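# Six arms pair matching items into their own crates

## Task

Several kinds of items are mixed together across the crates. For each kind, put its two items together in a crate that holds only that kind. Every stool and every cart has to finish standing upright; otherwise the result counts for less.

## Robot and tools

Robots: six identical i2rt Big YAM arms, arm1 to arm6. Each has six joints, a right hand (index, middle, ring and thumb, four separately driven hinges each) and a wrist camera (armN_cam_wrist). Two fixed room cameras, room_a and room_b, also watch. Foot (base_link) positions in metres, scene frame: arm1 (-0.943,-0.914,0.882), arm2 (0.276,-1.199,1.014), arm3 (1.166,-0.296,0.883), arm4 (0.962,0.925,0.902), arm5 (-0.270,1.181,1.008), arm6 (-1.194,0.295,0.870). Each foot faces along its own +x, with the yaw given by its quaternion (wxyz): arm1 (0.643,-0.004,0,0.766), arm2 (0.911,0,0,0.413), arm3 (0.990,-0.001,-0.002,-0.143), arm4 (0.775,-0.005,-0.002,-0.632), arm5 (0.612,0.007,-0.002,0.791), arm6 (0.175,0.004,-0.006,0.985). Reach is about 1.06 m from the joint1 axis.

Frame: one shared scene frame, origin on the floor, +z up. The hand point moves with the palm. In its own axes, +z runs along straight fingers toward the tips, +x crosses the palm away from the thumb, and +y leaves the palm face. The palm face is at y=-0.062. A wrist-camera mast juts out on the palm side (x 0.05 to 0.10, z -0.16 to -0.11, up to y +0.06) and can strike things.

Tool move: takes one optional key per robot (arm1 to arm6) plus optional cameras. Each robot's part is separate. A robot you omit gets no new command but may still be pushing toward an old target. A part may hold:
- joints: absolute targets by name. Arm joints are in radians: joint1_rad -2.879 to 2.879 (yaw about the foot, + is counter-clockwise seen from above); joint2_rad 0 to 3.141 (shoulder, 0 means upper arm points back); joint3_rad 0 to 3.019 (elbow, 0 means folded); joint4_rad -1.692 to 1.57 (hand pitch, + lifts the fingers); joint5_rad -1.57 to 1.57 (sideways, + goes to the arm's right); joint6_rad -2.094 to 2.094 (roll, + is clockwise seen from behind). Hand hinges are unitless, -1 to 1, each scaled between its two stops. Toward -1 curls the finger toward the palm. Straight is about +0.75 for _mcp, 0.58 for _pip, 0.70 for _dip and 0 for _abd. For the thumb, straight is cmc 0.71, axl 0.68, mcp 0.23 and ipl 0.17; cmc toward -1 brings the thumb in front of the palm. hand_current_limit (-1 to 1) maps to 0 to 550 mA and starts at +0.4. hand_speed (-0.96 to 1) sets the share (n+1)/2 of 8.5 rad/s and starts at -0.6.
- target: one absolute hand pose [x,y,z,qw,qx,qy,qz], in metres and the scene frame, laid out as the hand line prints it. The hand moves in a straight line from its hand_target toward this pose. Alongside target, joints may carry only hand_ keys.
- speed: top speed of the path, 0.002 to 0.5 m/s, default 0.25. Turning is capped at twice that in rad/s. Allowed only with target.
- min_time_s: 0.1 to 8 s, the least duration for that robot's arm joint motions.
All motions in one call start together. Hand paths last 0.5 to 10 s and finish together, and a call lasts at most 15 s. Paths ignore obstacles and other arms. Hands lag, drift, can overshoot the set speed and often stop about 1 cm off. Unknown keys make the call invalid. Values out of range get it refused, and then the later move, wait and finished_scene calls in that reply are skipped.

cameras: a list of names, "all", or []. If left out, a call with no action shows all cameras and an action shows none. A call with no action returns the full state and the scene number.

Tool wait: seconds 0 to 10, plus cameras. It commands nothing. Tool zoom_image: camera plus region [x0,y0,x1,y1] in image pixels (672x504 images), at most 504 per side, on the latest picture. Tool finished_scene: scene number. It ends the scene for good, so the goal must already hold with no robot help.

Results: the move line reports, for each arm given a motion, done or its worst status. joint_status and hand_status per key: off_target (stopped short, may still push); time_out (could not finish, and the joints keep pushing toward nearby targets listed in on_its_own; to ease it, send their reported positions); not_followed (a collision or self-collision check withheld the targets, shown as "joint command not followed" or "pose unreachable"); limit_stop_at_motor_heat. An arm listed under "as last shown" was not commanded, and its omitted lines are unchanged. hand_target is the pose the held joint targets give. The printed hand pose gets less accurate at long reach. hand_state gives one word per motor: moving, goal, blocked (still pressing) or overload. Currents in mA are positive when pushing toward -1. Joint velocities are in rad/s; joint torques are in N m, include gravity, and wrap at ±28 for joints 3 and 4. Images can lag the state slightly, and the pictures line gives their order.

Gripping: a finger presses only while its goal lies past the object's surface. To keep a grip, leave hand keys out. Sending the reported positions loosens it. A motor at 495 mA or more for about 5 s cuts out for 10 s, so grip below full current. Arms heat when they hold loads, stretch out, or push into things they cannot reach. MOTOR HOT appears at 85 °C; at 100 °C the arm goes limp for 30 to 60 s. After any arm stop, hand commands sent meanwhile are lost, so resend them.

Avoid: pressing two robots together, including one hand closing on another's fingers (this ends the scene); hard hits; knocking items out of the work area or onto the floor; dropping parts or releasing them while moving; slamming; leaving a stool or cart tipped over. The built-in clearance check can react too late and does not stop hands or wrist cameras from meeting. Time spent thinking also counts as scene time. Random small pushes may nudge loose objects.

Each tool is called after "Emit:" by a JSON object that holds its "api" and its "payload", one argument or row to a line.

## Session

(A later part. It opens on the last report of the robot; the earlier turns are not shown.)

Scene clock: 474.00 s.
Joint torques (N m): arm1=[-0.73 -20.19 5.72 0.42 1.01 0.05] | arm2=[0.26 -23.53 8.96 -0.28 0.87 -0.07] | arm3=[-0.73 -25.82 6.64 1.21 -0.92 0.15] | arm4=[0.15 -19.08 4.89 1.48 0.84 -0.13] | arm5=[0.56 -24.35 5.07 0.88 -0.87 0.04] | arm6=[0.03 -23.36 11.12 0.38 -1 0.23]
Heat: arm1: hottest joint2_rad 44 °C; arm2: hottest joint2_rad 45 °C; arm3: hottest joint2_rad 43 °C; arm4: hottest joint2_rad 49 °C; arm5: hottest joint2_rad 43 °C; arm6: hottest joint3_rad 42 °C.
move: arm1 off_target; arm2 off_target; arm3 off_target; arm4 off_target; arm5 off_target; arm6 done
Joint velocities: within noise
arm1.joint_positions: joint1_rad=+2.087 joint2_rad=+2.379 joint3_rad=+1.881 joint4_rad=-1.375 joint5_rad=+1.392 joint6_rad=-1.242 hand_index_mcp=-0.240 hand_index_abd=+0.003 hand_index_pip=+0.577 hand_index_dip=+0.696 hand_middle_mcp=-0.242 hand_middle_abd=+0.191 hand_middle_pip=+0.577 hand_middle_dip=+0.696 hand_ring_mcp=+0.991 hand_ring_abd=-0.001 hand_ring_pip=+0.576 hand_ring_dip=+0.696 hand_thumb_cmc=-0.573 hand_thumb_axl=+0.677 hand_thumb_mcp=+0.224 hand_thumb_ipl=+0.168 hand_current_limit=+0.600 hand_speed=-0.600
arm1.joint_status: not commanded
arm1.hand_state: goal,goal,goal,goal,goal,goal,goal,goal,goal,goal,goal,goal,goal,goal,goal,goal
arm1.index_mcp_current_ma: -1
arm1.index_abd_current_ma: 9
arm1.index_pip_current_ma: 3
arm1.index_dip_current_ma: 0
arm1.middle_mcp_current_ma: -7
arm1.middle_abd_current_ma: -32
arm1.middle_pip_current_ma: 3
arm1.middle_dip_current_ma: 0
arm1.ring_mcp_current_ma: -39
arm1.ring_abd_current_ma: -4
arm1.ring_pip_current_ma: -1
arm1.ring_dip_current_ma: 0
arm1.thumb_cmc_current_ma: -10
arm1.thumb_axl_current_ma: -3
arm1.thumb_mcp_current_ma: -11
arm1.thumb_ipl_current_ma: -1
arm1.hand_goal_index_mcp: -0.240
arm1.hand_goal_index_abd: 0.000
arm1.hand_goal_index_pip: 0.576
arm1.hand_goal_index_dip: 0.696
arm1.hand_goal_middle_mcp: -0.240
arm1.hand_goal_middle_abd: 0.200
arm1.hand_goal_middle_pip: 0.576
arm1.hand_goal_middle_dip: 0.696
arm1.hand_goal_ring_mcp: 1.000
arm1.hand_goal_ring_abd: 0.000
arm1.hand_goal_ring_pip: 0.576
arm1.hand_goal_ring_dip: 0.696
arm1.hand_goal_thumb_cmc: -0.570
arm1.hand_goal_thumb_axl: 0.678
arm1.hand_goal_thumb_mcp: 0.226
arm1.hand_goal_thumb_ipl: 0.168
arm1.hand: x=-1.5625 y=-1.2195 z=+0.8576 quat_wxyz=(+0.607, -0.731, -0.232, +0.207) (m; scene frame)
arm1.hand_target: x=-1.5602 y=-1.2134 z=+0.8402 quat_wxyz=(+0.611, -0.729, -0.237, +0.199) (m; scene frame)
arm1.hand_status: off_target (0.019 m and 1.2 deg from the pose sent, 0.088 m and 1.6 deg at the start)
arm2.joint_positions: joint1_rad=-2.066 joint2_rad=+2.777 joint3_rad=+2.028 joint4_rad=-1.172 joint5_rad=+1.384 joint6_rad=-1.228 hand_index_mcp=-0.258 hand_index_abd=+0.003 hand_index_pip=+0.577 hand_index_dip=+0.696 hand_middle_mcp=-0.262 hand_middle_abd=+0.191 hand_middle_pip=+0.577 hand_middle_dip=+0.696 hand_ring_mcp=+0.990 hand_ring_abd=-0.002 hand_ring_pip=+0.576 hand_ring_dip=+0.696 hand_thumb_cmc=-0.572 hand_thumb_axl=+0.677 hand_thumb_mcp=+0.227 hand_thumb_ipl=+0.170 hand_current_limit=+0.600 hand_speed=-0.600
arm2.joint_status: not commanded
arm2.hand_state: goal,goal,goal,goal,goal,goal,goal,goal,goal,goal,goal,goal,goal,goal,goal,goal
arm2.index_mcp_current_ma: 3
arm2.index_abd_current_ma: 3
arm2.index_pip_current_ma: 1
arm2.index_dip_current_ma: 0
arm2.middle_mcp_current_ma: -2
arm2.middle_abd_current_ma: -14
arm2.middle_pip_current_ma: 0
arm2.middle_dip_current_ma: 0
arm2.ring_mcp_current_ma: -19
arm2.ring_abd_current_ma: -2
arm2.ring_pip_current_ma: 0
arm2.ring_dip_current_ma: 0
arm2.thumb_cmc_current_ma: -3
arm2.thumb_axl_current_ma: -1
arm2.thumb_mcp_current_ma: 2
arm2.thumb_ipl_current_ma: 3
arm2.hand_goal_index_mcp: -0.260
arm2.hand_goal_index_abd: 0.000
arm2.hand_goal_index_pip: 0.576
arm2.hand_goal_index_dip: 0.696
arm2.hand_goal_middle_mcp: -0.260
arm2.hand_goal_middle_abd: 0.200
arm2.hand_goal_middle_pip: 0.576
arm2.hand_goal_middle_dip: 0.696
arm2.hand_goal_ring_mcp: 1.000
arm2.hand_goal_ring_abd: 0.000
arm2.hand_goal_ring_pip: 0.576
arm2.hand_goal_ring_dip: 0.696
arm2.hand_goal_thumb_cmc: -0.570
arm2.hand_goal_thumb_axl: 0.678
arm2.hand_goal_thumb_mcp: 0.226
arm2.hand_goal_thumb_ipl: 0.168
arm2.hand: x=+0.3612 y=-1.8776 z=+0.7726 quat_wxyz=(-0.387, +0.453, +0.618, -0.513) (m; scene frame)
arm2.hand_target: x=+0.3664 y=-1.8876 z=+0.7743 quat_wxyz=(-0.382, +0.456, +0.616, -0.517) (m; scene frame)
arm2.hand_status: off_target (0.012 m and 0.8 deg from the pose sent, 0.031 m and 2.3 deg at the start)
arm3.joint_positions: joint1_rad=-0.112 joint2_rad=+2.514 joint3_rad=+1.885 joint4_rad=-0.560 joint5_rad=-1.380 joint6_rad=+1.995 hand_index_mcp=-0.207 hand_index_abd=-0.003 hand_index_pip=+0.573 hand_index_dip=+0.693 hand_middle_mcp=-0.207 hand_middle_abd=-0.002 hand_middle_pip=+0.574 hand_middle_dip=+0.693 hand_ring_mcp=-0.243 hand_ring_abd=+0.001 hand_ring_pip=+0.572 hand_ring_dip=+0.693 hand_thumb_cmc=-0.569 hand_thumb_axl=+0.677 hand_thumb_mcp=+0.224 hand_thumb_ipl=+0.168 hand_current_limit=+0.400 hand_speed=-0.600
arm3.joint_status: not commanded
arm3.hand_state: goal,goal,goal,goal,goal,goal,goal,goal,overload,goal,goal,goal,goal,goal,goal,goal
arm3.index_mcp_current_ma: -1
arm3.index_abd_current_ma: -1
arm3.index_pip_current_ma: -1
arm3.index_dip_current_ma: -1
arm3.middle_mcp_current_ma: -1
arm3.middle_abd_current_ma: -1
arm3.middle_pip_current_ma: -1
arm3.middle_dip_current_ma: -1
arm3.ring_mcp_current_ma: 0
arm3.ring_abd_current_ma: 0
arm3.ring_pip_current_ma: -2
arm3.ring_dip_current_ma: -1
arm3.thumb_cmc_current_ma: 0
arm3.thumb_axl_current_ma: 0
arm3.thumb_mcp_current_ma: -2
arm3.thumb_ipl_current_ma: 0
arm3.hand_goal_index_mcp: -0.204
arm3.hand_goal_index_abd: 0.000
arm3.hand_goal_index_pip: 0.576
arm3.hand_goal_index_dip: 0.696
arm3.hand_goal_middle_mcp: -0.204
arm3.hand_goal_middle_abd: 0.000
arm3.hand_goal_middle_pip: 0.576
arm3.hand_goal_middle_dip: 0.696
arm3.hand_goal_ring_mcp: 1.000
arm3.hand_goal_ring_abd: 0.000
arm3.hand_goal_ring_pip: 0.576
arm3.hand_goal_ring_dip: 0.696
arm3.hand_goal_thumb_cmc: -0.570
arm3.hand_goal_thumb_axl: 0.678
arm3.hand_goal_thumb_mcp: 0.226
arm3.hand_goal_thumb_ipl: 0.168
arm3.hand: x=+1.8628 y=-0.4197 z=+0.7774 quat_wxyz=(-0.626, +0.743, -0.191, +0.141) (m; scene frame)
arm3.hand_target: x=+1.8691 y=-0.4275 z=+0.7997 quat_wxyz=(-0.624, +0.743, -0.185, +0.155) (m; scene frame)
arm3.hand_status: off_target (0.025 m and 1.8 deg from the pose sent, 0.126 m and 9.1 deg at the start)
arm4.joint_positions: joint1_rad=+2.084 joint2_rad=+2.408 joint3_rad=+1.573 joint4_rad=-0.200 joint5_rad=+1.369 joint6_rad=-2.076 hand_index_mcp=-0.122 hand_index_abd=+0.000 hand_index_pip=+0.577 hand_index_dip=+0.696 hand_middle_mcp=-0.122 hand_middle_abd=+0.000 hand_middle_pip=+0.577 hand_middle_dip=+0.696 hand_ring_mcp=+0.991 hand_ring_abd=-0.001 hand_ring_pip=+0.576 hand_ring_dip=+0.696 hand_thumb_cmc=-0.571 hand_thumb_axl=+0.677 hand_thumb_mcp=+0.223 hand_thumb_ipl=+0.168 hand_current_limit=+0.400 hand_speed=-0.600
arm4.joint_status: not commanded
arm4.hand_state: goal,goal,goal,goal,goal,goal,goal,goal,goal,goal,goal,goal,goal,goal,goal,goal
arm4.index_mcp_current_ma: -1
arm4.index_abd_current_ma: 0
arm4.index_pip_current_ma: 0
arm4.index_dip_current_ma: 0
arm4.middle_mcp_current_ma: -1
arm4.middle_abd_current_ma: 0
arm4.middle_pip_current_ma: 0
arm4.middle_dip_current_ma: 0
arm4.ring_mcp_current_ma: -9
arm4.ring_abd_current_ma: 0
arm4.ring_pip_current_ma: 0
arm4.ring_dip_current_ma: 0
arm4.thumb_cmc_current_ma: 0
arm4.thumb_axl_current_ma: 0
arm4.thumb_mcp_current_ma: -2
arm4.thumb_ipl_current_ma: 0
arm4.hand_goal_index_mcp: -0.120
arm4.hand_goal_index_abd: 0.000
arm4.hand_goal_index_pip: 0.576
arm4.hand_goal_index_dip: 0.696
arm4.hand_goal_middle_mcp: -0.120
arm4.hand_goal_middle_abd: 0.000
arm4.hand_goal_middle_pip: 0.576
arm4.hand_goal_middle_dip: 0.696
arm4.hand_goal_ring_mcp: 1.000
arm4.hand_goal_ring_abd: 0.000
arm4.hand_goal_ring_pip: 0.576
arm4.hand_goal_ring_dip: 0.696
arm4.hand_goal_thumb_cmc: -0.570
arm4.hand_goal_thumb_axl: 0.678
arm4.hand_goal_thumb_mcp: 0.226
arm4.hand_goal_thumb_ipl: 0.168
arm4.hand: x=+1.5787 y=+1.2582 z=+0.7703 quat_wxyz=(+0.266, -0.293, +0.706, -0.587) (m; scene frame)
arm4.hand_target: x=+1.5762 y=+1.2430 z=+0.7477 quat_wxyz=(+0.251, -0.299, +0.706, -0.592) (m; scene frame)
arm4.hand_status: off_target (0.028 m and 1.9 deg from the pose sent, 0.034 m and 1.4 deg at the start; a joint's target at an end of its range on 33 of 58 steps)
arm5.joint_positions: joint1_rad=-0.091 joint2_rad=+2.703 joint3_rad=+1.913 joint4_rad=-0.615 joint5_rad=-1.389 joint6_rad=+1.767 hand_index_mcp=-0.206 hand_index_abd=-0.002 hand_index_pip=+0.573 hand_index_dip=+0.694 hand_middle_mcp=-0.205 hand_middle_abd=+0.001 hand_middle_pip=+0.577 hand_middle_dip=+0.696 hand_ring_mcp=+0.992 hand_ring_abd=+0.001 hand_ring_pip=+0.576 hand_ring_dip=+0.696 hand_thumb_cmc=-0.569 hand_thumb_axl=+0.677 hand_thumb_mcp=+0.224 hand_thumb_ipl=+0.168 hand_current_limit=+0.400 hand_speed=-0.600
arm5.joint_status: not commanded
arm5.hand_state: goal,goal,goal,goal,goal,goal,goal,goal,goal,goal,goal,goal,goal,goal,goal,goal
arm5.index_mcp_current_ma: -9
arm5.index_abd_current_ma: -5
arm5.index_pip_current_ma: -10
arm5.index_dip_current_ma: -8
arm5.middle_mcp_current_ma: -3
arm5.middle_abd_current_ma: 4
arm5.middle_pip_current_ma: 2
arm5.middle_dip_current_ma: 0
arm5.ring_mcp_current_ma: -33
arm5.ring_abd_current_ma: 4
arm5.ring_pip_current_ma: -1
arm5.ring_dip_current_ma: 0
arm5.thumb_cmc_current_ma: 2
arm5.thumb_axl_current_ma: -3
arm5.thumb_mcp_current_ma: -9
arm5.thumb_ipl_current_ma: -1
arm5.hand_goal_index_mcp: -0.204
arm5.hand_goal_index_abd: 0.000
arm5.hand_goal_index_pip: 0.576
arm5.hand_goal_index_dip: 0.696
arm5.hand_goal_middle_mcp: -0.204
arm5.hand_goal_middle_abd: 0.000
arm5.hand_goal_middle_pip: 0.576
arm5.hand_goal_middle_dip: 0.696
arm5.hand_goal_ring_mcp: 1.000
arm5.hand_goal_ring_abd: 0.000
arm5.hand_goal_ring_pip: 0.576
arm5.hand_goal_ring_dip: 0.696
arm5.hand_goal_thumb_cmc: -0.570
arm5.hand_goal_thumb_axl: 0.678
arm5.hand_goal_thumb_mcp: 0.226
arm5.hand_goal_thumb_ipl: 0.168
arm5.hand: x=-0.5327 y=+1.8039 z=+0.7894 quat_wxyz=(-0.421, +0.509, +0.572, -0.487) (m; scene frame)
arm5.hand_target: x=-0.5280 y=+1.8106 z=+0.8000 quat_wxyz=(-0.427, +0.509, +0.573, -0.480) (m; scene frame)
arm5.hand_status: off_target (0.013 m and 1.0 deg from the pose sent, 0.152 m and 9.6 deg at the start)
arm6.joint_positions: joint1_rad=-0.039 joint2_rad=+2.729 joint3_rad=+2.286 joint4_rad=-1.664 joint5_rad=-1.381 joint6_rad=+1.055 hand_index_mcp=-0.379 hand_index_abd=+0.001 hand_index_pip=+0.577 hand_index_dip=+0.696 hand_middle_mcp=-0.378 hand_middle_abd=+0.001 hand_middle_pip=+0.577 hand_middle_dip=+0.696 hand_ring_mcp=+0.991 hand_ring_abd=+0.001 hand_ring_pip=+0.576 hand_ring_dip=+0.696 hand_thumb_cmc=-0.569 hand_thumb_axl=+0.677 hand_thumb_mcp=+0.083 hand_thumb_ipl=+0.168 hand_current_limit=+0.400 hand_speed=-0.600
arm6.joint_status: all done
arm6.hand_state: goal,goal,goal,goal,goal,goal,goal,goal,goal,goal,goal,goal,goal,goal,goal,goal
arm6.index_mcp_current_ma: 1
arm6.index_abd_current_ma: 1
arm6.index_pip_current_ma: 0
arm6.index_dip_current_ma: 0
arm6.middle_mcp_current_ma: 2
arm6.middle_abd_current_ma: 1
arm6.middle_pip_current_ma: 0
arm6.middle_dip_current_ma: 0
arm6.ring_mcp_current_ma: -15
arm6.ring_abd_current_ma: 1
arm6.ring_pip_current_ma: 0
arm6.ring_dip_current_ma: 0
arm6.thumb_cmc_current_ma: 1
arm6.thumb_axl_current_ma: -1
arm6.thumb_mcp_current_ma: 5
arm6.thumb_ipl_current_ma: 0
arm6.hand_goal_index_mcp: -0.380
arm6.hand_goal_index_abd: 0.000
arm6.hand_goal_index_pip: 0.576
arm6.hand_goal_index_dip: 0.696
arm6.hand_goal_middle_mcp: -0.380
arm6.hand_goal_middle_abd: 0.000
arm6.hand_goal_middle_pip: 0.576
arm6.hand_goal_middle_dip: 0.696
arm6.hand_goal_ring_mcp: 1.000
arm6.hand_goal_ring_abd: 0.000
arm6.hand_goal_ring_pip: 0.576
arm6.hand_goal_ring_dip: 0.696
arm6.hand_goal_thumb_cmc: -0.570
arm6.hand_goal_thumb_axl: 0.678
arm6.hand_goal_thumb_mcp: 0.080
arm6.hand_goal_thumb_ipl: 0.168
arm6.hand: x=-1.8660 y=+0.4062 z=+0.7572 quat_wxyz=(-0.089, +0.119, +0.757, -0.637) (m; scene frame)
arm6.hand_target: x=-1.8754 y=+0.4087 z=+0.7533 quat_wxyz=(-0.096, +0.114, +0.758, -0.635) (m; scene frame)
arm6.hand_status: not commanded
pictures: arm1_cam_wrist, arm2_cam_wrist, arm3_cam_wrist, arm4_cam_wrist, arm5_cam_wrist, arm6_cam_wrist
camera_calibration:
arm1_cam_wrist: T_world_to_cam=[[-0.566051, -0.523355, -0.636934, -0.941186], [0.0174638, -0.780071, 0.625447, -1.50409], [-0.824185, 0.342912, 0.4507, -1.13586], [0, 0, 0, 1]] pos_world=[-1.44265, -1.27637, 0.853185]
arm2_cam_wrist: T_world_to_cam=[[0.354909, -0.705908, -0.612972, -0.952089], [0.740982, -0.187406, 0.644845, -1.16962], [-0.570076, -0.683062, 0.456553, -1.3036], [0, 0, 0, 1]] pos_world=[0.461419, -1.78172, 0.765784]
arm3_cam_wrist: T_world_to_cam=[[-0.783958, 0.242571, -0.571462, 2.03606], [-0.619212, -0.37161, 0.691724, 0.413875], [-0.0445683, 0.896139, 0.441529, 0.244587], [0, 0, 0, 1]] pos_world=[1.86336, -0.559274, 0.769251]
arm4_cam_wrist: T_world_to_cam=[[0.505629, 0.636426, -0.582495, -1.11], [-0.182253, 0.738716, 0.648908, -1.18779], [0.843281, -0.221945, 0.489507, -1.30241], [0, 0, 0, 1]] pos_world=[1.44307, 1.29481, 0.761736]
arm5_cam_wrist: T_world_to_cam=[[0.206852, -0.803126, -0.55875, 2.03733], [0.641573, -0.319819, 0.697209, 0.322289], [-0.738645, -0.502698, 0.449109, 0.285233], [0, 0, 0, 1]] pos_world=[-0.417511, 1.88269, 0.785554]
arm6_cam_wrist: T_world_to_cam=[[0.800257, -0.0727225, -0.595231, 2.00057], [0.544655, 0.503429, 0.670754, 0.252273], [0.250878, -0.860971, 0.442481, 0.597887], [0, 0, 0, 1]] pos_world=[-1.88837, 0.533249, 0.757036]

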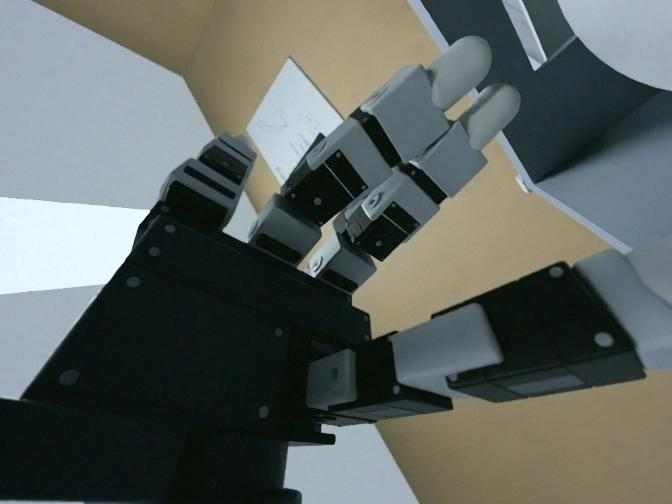

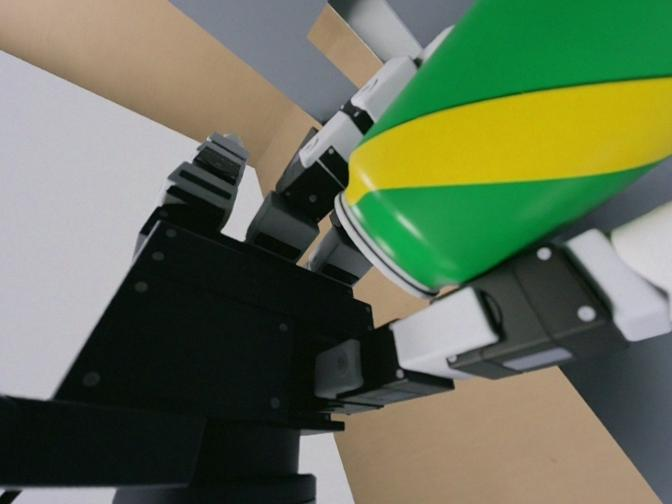

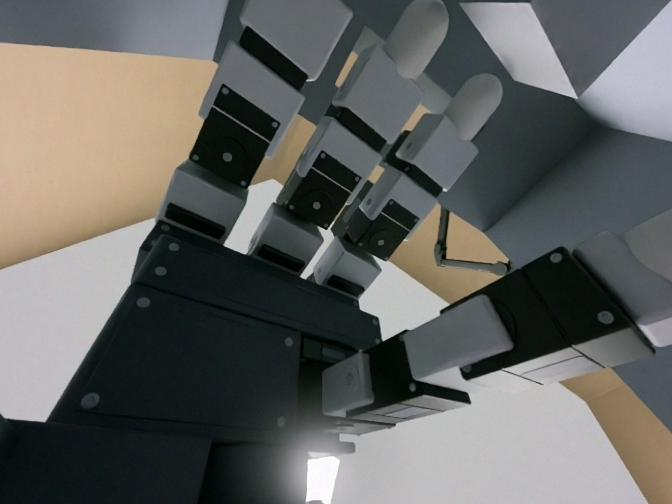

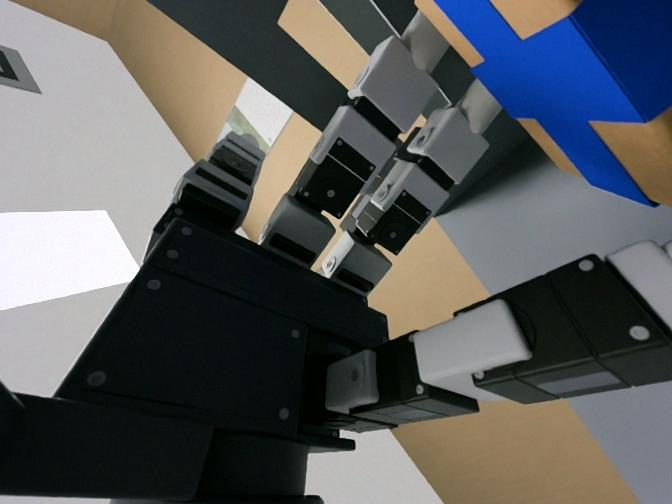

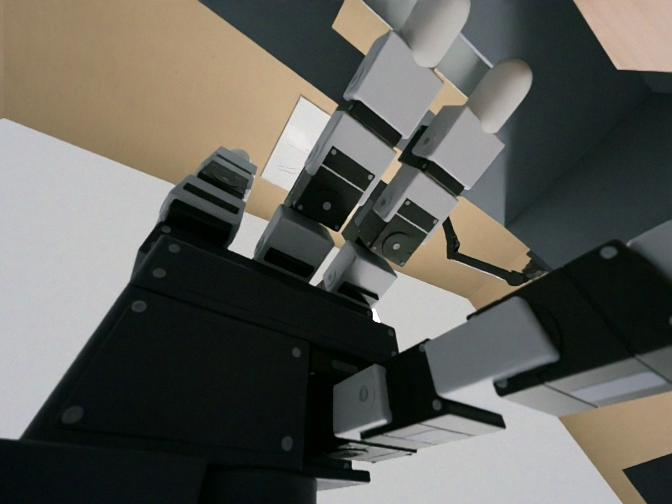

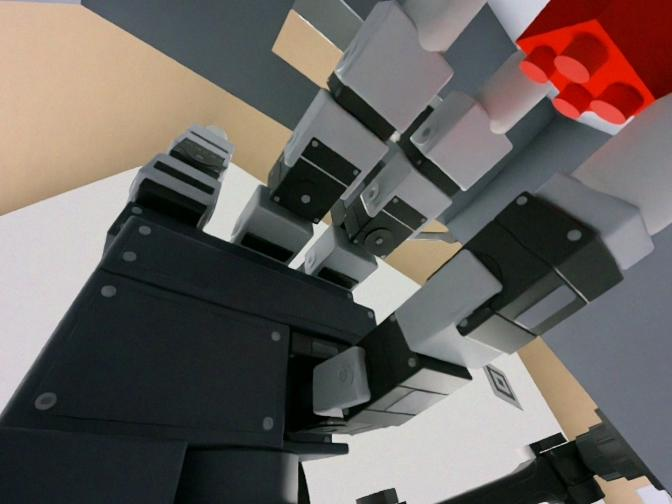

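Emit:
{"api": "zoom_image", "payload": {
  "camera": "arm3_cam_wrist",
  "region": [400, 0, 672, 200]
}}

Emit:
{"api": "move", "payload": {
  "arm1": {"target":[-1.5595,-1.2095,0.765,0.6113,-0.7286,-0.2367,0.1986],"speed":0.1,"joints":{"hand_index_mcp":-0.25,"hand_middle_mcp":-0.25}},
  "arm2": {"joints":{"hand_index_mcp":-0.42,"hand_middle_mcp":-0.42,"hand_thumb_mcp":0.08}},
  "arm4": {"target":[1.575,1.239,0.748,0.2408,-0.287,0.7103,-0.596],"speed":0.1},
  "arm5": {"target":[-0.5245,1.8155,0.762,-0.4271,0.5091,0.5725,-0.4803],"speed":0.1},
  "arm6": {"joints":{"hand_index_mcp":-0.55,"hand_middle_mcp":-0.55,"hand_thumb_mcp":-0.12}},
  "cameras": ["arm1_cam_wrist","arm5_cam_wrist","arm2_cam_wrist","arm4_cam_wrist","arm6_cam_wrist"]
}}

Scaled by 1.853.

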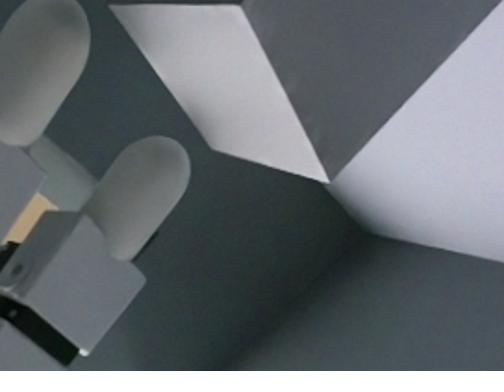

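Scene clock: 519.57 s.
Joint torques (N m): arm1=[-1.2 -20.13 5.42 0.46 1.01 -0.01] | arm2=[0.03 -23.77 8.96 -0.25 0.85 -0.06] | arm3=[-0.97 -25.99 6.74 1.25 -0.88 0.2] | arm4=[-0.15 -18.49 7.41 0.24 1.16 0.07] | arm5=[0.44 -21.6 8.55 0.51 -0.91 -0.12] | arm6=[0.15 -23.3 11.11 0.38 -0.97 0.21]
Heat: arm1: hottest joint2_rad 49 °C; arm2: hottest joint2_rad 48 °C; arm3: hottest joint2_rad 47 °C; arm4: hottest joint2_rad 50 °C; arm5: hottest joint2_rad 52 °C; arm6: hottest joint3_rad 43 °C.
move: arm1 off_target; arm2 off_target; arm4 off_target; arm5 off_target; arm6 off_target
Joint velocities: within noise
arm1.joint_positions: joint1_rad=+2.087 joint2_rad=+2.494 joint3_rad=+1.869 joint4_rad=-1.235 joint5_rad=+1.394 joint6_rad=-1.253 hand_index_mcp=-0.249 hand_index_abd=+0.003 hand_index_pip=+0.577 hand_index_dip=+0.696 hand_middle_mcp=-0.251 hand_middle_abd=+0.191 hand_middle_pip=+0.577 hand_middle_dip=+0.696 hand_ring_mcp=+0.991 hand_ring_abd=-0.001 hand_ring_pip=+0.576 hand_ring_dip=+0.696 hand_thumb_cmc=-0.573 hand_thumb_axl=+0.677 hand_thumb_mcp=+0.224 hand_thumb_ipl=+0.168 hand_current_limit=+0.600 hand_speed=-0.600
arm1.joint_status: all done
arm1.hand_state: goal,goal,goal,goal,goal,goal,goal,goal,goal,goal,goal,goal,goal,goal,goal,goal
arm1.index_mcp_current_ma: 2
arm1.index_abd_current_ma: 9
arm1.index_pip_current_ma: 3
arm1.index_dip_current_ma: 0
arm1.middle_mcp_current_ma: -3
arm1.middle_abd_current_ma: -32
arm1.middle_pip_current_ma: 3
arm1.middle_dip_current_ma: 0
arm1.ring_mcp_current_ma: -39
arm1.ring_abd_current_ma: -4
arm1.ring_pip_current_ma: -1
arm1.ring_dip_current_ma: 0
arm1.thumb_cmc_current_ma: -10
arm1.thumb_axl_current_ma: -3
arm1.thumb_mcp_current_ma: -11
arm1.thumb_ipl_current_ma: -1
arm1.hand_goal_index_mcp: -0.250
arm1.hand_goal_index_abd: 0.000
arm1.hand_goal_index_pip: 0.576
arm1.hand_goal_index_dip: 0.696
arm1.hand_goal_middle_mcp: -0.250
arm1.hand_goal_middle_abd: 0.200
arm1.hand_goal_middle_pip: 0.576
arm1.hand_goal_middle_dip: 0.696
arm1.hand_goal_ring_mcp: 1.000
arm1.hand_goal_ring_abd: 0.000
arm1.hand_goal_ring_pip: 0.576
arm1.hand_goal_ring_dip: 0.696
arm1.hand_goal_thumb_cmc: -0.570
arm1.hand_goal_thumb_axl: 0.678
arm1.hand_goal_thumb_mcp: 0.226
arm1.hand_goal_thumb_ipl: 0.168
arm1.hand: x=-1.5602 y=-1.2183 z=+0.7780 quat_wxyz=(+0.607, -0.731, -0.233, +0.208) (m; scene frame)
arm1.hand_target: x=-1.5591 y=-1.2095 z=+0.7651 quat_wxyz=(+0.611, -0.729, -0.237, +0.198) (m; scene frame)
arm1.hand_status: off_target (0.016 m and 1.3 deg from the pose sent, 0.093 m and 1.2 deg at the start)
arm2.joint_positions: joint1_rad=-2.065 joint2_rad=+2.777 joint3_rad=+2.028 joint4_rad=-1.172 joint5_rad=+1.384 joint6_rad=-1.228 hand_index_mcp=-0.351 hand_index_abd=+0.003 hand_index_pip=+0.586 hand_index_dip=+0.696 hand_middle_mcp=-0.344 hand_middle_abd=+0.191 hand_middle_pip=+0.589 hand_middle_dip=+0.695 hand_ring_mcp=+0.990 hand_ring_abd=-0.002 hand_ring_pip=+0.576 hand_ring_dip=+0.696 hand_thumb_cmc=-0.571 hand_thumb_axl=+0.669 hand_thumb_mcp=+0.168 hand_thumb_ipl=+0.172 hand_current_limit=+0.600 hand_speed=-0.600
arm2.joint_status: hand_index_mcp off_target (ended at -0.351, target -0.420); hand_middle_mcp off_target (ended at -0.344, target -0.420); hand_thumb_mcp off_target (ended at +0.168, target +0.080)
arm2.hand_state: blocked,goal,goal,goal,blocked,goal,goal,goal,goal,goal,goal,goal,goal,goal,blocked,goal
arm2.index_mcp_current_ma: 233
arm2.index_abd_current_ma: 3
arm2.index_pip_current_ma: 17
arm2.index_dip_current_ma: 0
arm2.middle_mcp_current_ma: 266
arm2.middle_abd_current_ma: -14
arm2.middle_pip_current_ma: 26
arm2.middle_dip_current_ma: -1
arm2.ring_mcp_current_ma: -19
arm2.ring_abd_current_ma: -2
arm2.ring_pip_current_ma: 0
arm2.ring_dip_current_ma: 0
arm2.thumb_cmc_current_ma: -1
arm2.thumb_axl_current_ma: -21
arm2.thumb_mcp_current_ma: 414
arm2.thumb_ipl_current_ma: 8
arm2.hand_goal_index_mcp: -0.420
arm2.hand_goal_index_abd: 0.000
arm2.hand_goal_index_pip: 0.576
arm2.hand_goal_index_dip: 0.696
arm2.hand_goal_middle_mcp: -0.420
arm2.hand_goal_middle_abd: 0.200
arm2.hand_goal_middle_pip: 0.576
arm2.hand_goal_middle_dip: 0.696
arm2.hand_goal_ring_mcp: 1.000
arm2.hand_goal_ring_abd: 0.000
arm2.hand_goal_ring_pip: 0.576
arm2.hand_goal_ring_dip: 0.696
arm2.hand_goal_thumb_cmc: -0.570
arm2.hand_goal_thumb_axl: 0.678
arm2.hand_goal_thumb_mcp: 0.080
arm2.hand_goal_thumb_ipl: 0.168
arm2.hand: x=+0.3615 y=-1.8775 z=+0.7726 quat_wxyz=(-0.387, +0.453, +0.618, -0.513) (m; scene frame)
arm2.hand_target: x=+0.3664 y=-1.8876 z=+0.7743 quat_wxyz=(-0.382, +0.456, +0.616, -0.517) (m; scene frame)
arm2.hand_status: not commanded
arm3: as last shown
arm3.hand_target: x=+1.8691 y=-0.4276 z=+0.7997 quat_wxyz=(-0.624, +0.743, -0.185, +0.155) (m; scene frame)
arm4.joint_positions: joint1_rad=+2.083 joint2_rad=+2.416 joint3_rad=+1.573 joint4_rad=-0.333 joint5_rad=+1.376 joint6_rad=-1.955 hand_index_mcp=-0.122 hand_index_abd=+0.000 hand_index_pip=+0.577 hand_index_dip=+0.696 hand_middle_mcp=-0.122 hand_middle_abd=+0.000 hand_middle_pip=+0.577 hand_middle_dip=+0.696 hand_ring_mcp=+0.991 hand_ring_abd=-0.001 hand_ring_pip=+0.576 hand_ring_dip=+0.696 hand_thumb_cmc=-0.571 hand_thumb_axl=+0.677 hand_thumb_mcp=+0.223 hand_thumb_ipl=+0.168 hand_current_limit=+0.400 hand_speed=-0.600
arm4.joint_status: not commanded
arm4.hand_state: goal,goal,goal,goal,goal,goal,goal,goal,goal,goal,goal,goal,goal,goal,goal,goal
arm4.index_mcp_current_ma: -1
arm4.index_abd_current_ma: 0
arm4.index_pip_current_ma: 0
arm4.index_dip_current_ma: 0
arm4.middle_mcp_current_ma: -1
arm4.middle_abd_current_ma: 0
arm4.middle_pip_current_ma: 0
arm4.middle_dip_current_ma: 0
arm4.ring_mcp_current_ma: -9
arm4.ring_abd_current_ma: 0
arm4.ring_pip_current_ma: 0
arm4.ring_dip_current_ma: 0
arm4.thumb_cmc_current_ma: 0
arm4.thumb_axl_current_ma: 0
arm4.thumb_mcp_current_ma: -2
arm4.thumb_ipl_current_ma: 0
arm4.hand_goal_index_mcp: -0.120
arm4.hand_goal_index_abd: 0.000
arm4.hand_goal_index_pip: 0.576
arm4.hand_goal_index_dip: 0.696
arm4.hand_goal_middle_mcp: -0.120
arm4.hand_goal_middle_abd: 0.000
arm4.hand_goal_middle_pip: 0.576
arm4.hand_goal_middle_dip: 0.696
arm4.hand_goal_ring_mcp: 1.000
arm4.hand_goal_ring_abd: 0.000
arm4.hand_goal_ring_pip: 0.576
arm4.hand_goal_ring_dip: 0.696
arm4.hand_goal_thumb_cmc: -0.570
arm4.hand_goal_thumb_axl: 0.678
arm4.hand_goal_thumb_mcp: 0.226
arm4.hand_goal_thumb_ipl: 0.168
arm4.hand: x=+1.5670 y=+1.2458 z=+0.7591 quat_wxyz=(+0.249, -0.292, +0.708, -0.592) (m; scene frame)
arm4.hand_target: x=+1.5745 y=+1.2388 z=+0.7482 quat_wxyz=(+0.242, -0.287, +0.710, -0.596) (m; scene frame)
arm4.hand_status: off_target (0.015 m and 1.2 deg from the pose sent, 0.029 m and 3.1 deg at the start)
arm5.joint_positions: joint1_rad=-0.096 joint2_rad=+2.759 joint3_rad=+1.941 joint4_rad=-0.615 joint5_rad=-1.388 joint6_rad=+1.760 hand_index_mcp=-0.206 hand_index_abd=-0.002 hand_index_pip=+0.573 hand_index_dip=+0.694 hand_middle_mcp=-0.205 hand_middle_abd=+0.001 hand_middle_pip=+0.577 hand_middle_dip=+0.696 hand_ring_mcp=+0.992 hand_ring_abd=+0.001 hand_ring_pip=+0.576 hand_ring_dip=+0.696 hand_thumb_cmc=-0.569 hand_thumb_axl=+0.677 hand_thumb_mcp=+0.224 hand_thumb_ipl=+0.168 hand_current_limit=+0.400 hand_speed=-0.600
arm5.joint_status: not commanded
arm5.hand_state: goal,goal,goal,goal,goal,goal,goal,goal,goal,goal,goal,goal,goal,goal,goal,goal
arm5.index_mcp_current_ma: -9
arm5.index_abd_current_ma: -5
arm5.index_pip_current_ma: -10
arm5.index_dip_current_ma: -8
arm5.middle_mcp_current_ma: -3
arm5.middle_abd_current_ma: 4
arm5.middle_pip_current_ma: 2
arm5.middle_dip_current_ma: 0
arm5.ring_mcp_current_ma: -33
arm5.ring_abd_current_ma: 4
arm5.ring_pip_current_ma: -1
arm5.ring_dip_current_ma: 0
arm5.thumb_cmc_current_ma: 2
arm5.thumb_axl_current_ma: -3
arm5.thumb_mcp_current_ma: -9
arm5.thumb_ipl_current_ma: -1
arm5.hand_goal_index_mcp: -0.204
arm5.hand_goal_index_abd: 0.000
arm5.hand_goal_index_pip: 0.576
arm5.hand_goal_index_dip: 0.696
arm5.hand_goal_middle_mcp: -0.204
arm5.hand_goal_middle_abd: 0.000
arm5.hand_goal_middle_pip: 0.576
arm5.hand_goal_middle_dip: 0.696
arm5.hand_goal_ring_mcp: 1.000
arm5.hand_goal_ring_abd: 0.000
arm5.hand_goal_ring_pip: 0.576
arm5.hand_goal_ring_dip: 0.696
arm5.hand_goal_thumb_cmc: -0.570
arm5.hand_goal_thumb_axl: 0.678
arm5.hand_goal_thumb_mcp: 0.226
arm5.hand_goal_thumb_ipl: 0.168
arm5.hand: x=-0.5281 y=+1.7987 z=+0.7613 quat_wxyz=(-0.416, +0.515, +0.567, -0.490) (m; scene frame)
arm5.hand_target: x=-0.5242 y=+1.8149 z=+0.7625 quat_wxyz=(-0.427, +0.510, +0.572, -0.480) (m; scene frame)
arm5.hand_status: off_target (0.017 m and 2.0 deg from the pose sent, 0.031 m and 1.0 deg at the start)
arm6.joint_positions: joint1_rad=-0.039 joint2_rad=+2.729 joint3_rad=+2.286 joint4_rad=-1.664 joint5_rad=-1.381 joint6_rad=+1.056 hand_index_mcp=-0.460 hand_index_abd=+0.006 hand_index_pip=+0.604 hand_index_dip=+0.711 hand_middle_mcp=-0.545 hand_middle_abd=+0.001 hand_middle_pip=+0.577 hand_middle_dip=+0.696 hand_ring_mcp=+0.991 hand_ring_abd=+0.001 hand_ring_pip=+0.576 hand_ring_dip=+0.696 hand_thumb_cmc=-0.580 hand_thumb_axl=+0.677 hand_thumb_mcp=+0.008 hand_thumb_ipl=+0.186 hand_current_limit=+0.400 hand_speed=-0.600
arm6.joint_status: hand_index_mcp off_target (ended at -0.460, target -0.550); hand_thumb_mcp off_target (ended at +0.008, target -0.120); the others done
arm6.hand_state: blocked,goal,blocked,goal,goal,goal,goal,goal,goal,goal,goal,goal,goal,goal,blocked,goal
arm6.index_mcp_current_ma: 308
arm6.index_abd_current_ma: 6
arm6.index_pip_current_ma: 61
arm6.index_dip_current_ma: 26
arm6.middle_mcp_current_ma: 6
arm6.middle_abd_current_ma: 1
arm6.middle_pip_current_ma: 0
arm6.middle_dip_current_ma: 0
arm6.ring_mcp_current_ma: -15
arm6.ring_abd_current_ma: 1
arm6.ring_pip_current_ma: 0
arm6.ring_dip_current_ma: 0
arm6.thumb_cmc_current_ma: -14
arm6.thumb_axl_current_ma: -1
arm6.thumb_mcp_current_ma: 385
arm6.thumb_ipl_current_ma: 51
arm6.hand_goal_index_mcp: -0.550
arm6.hand_goal_index_abd: 0.000
arm6.hand_goal_index_pip: 0.576
arm6.hand_goal_index_dip: 0.696
arm6.hand_goal_middle_mcp: -0.550
arm6.hand_goal_middle_abd: 0.000
arm6.hand_goal_middle_pip: 0.576
arm6.hand_goal_middle_dip: 0.696
arm6.hand_goal_ring_mcp: 1.000
arm6.hand_goal_ring_abd: 0.000
arm6.hand_goal_ring_pip: 0.576
arm6.hand_goal_ring_dip: 0.696
arm6.hand_goal_thumb_cmc: -0.570
arm6.hand_goal_thumb_axl: 0.678
arm6.hand_goal_thumb_mcp: -0.120
arm6.hand_goal_thumb_ipl: 0.168
arm6.hand: x=-1.8659 y=+0.4061 z=+0.7573 quat_wxyz=(-0.088, +0.120, +0.757, -0.637) (m; scene frame)
arm6.hand_target: x=-1.8754 y=+0.4088 z=+0.7533 quat_wxyz=(-0.096, +0.114, +0.758, -0.635) (m; scene frame)
arm6.hand_status: not commanded
pictures: arm1_cam_wrist, arm2_cam_wrist, arm4_cam_wrist, arm5_cam_wrist, arm6_cam_wrist
camera_calibration:
arm1_cam_wrist: T_world_to_cam=[[-0.565637, -0.524611, -0.636269, -0.991392], [0.0201139, -0.780105, 0.625325, -1.44918], [-0.824409, 0.340909, 0.451808, -1.10217], [0, 0, 0, 1]] pos_world=[-1.44026, -1.27487, 0.773386]
arm2_cam_wrist: T_world_to_cam=[[0.355186, -0.705802, -0.612932, -0.952095], [0.741012, -0.18713, 0.64489, -1.16938], [-0.569863, -0.683246, 0.456542, -1.30378], [0, 0, 0, 1]] pos_world=[0.461719, -1.78162, 0.765784]
arm4_cam_wrist: T_world_to_cam=[[0.509846, 0.615238, -0.601281, -1.06857], [-0.149287, 0.751619, 0.642481, -1.23638], [0.847214, -0.237803, 0.475057, -1.26521], [0, 0, 0, 1]] pos_world=[1.43213, 1.28584, 0.752884]
arm5_cam_wrist: T_world_to_cam=[[0.205371, -0.815028, -0.541805, 2.02424], [0.637514, -0.308632, 0.705919, 0.308397], [-0.742562, -0.490384, 0.456208, 0.268962], [0, 0, 0, 1]] pos_world=[-0.412606, 1.87689, 0.756336]
arm6_cam_wrist: T_world_to_cam=[[0.801197, -0.0736348, -0.593852, 2.00157], [0.543823, 0.503669, 0.671248, 0.250207], [0.249678, -0.860753, 0.443583, 0.594581], [0, 0, 0, 1]] pos_world=[-1.88818, 0.533151, 0.756942]

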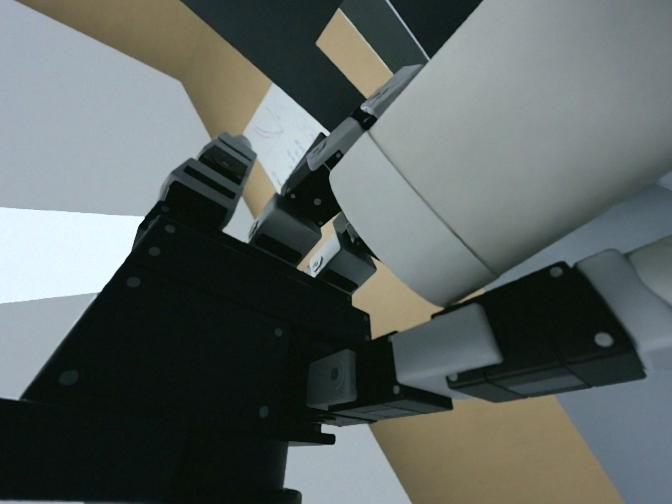

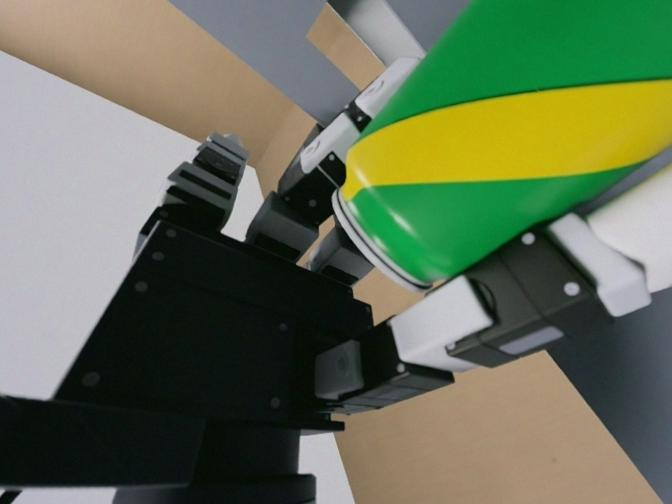

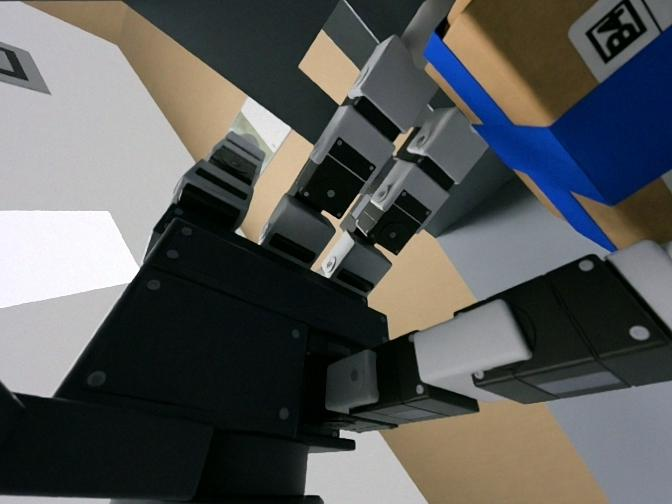

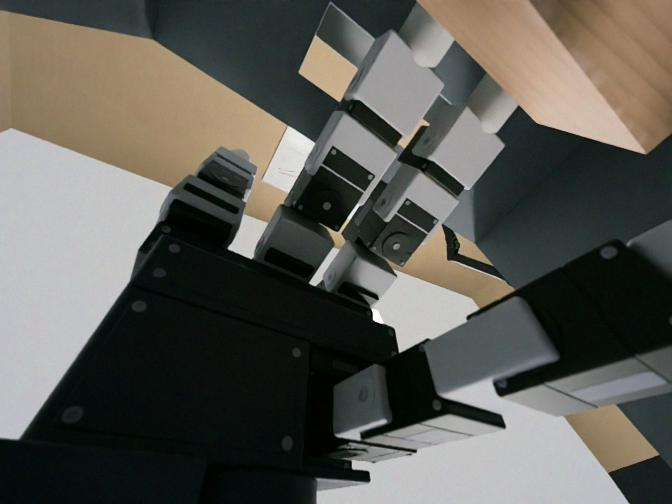

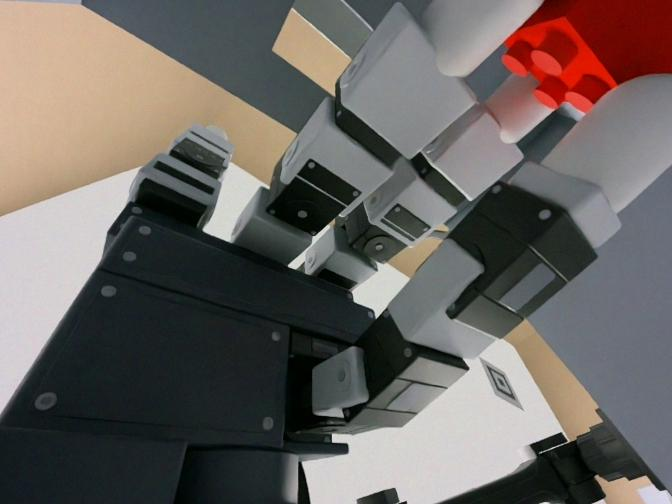

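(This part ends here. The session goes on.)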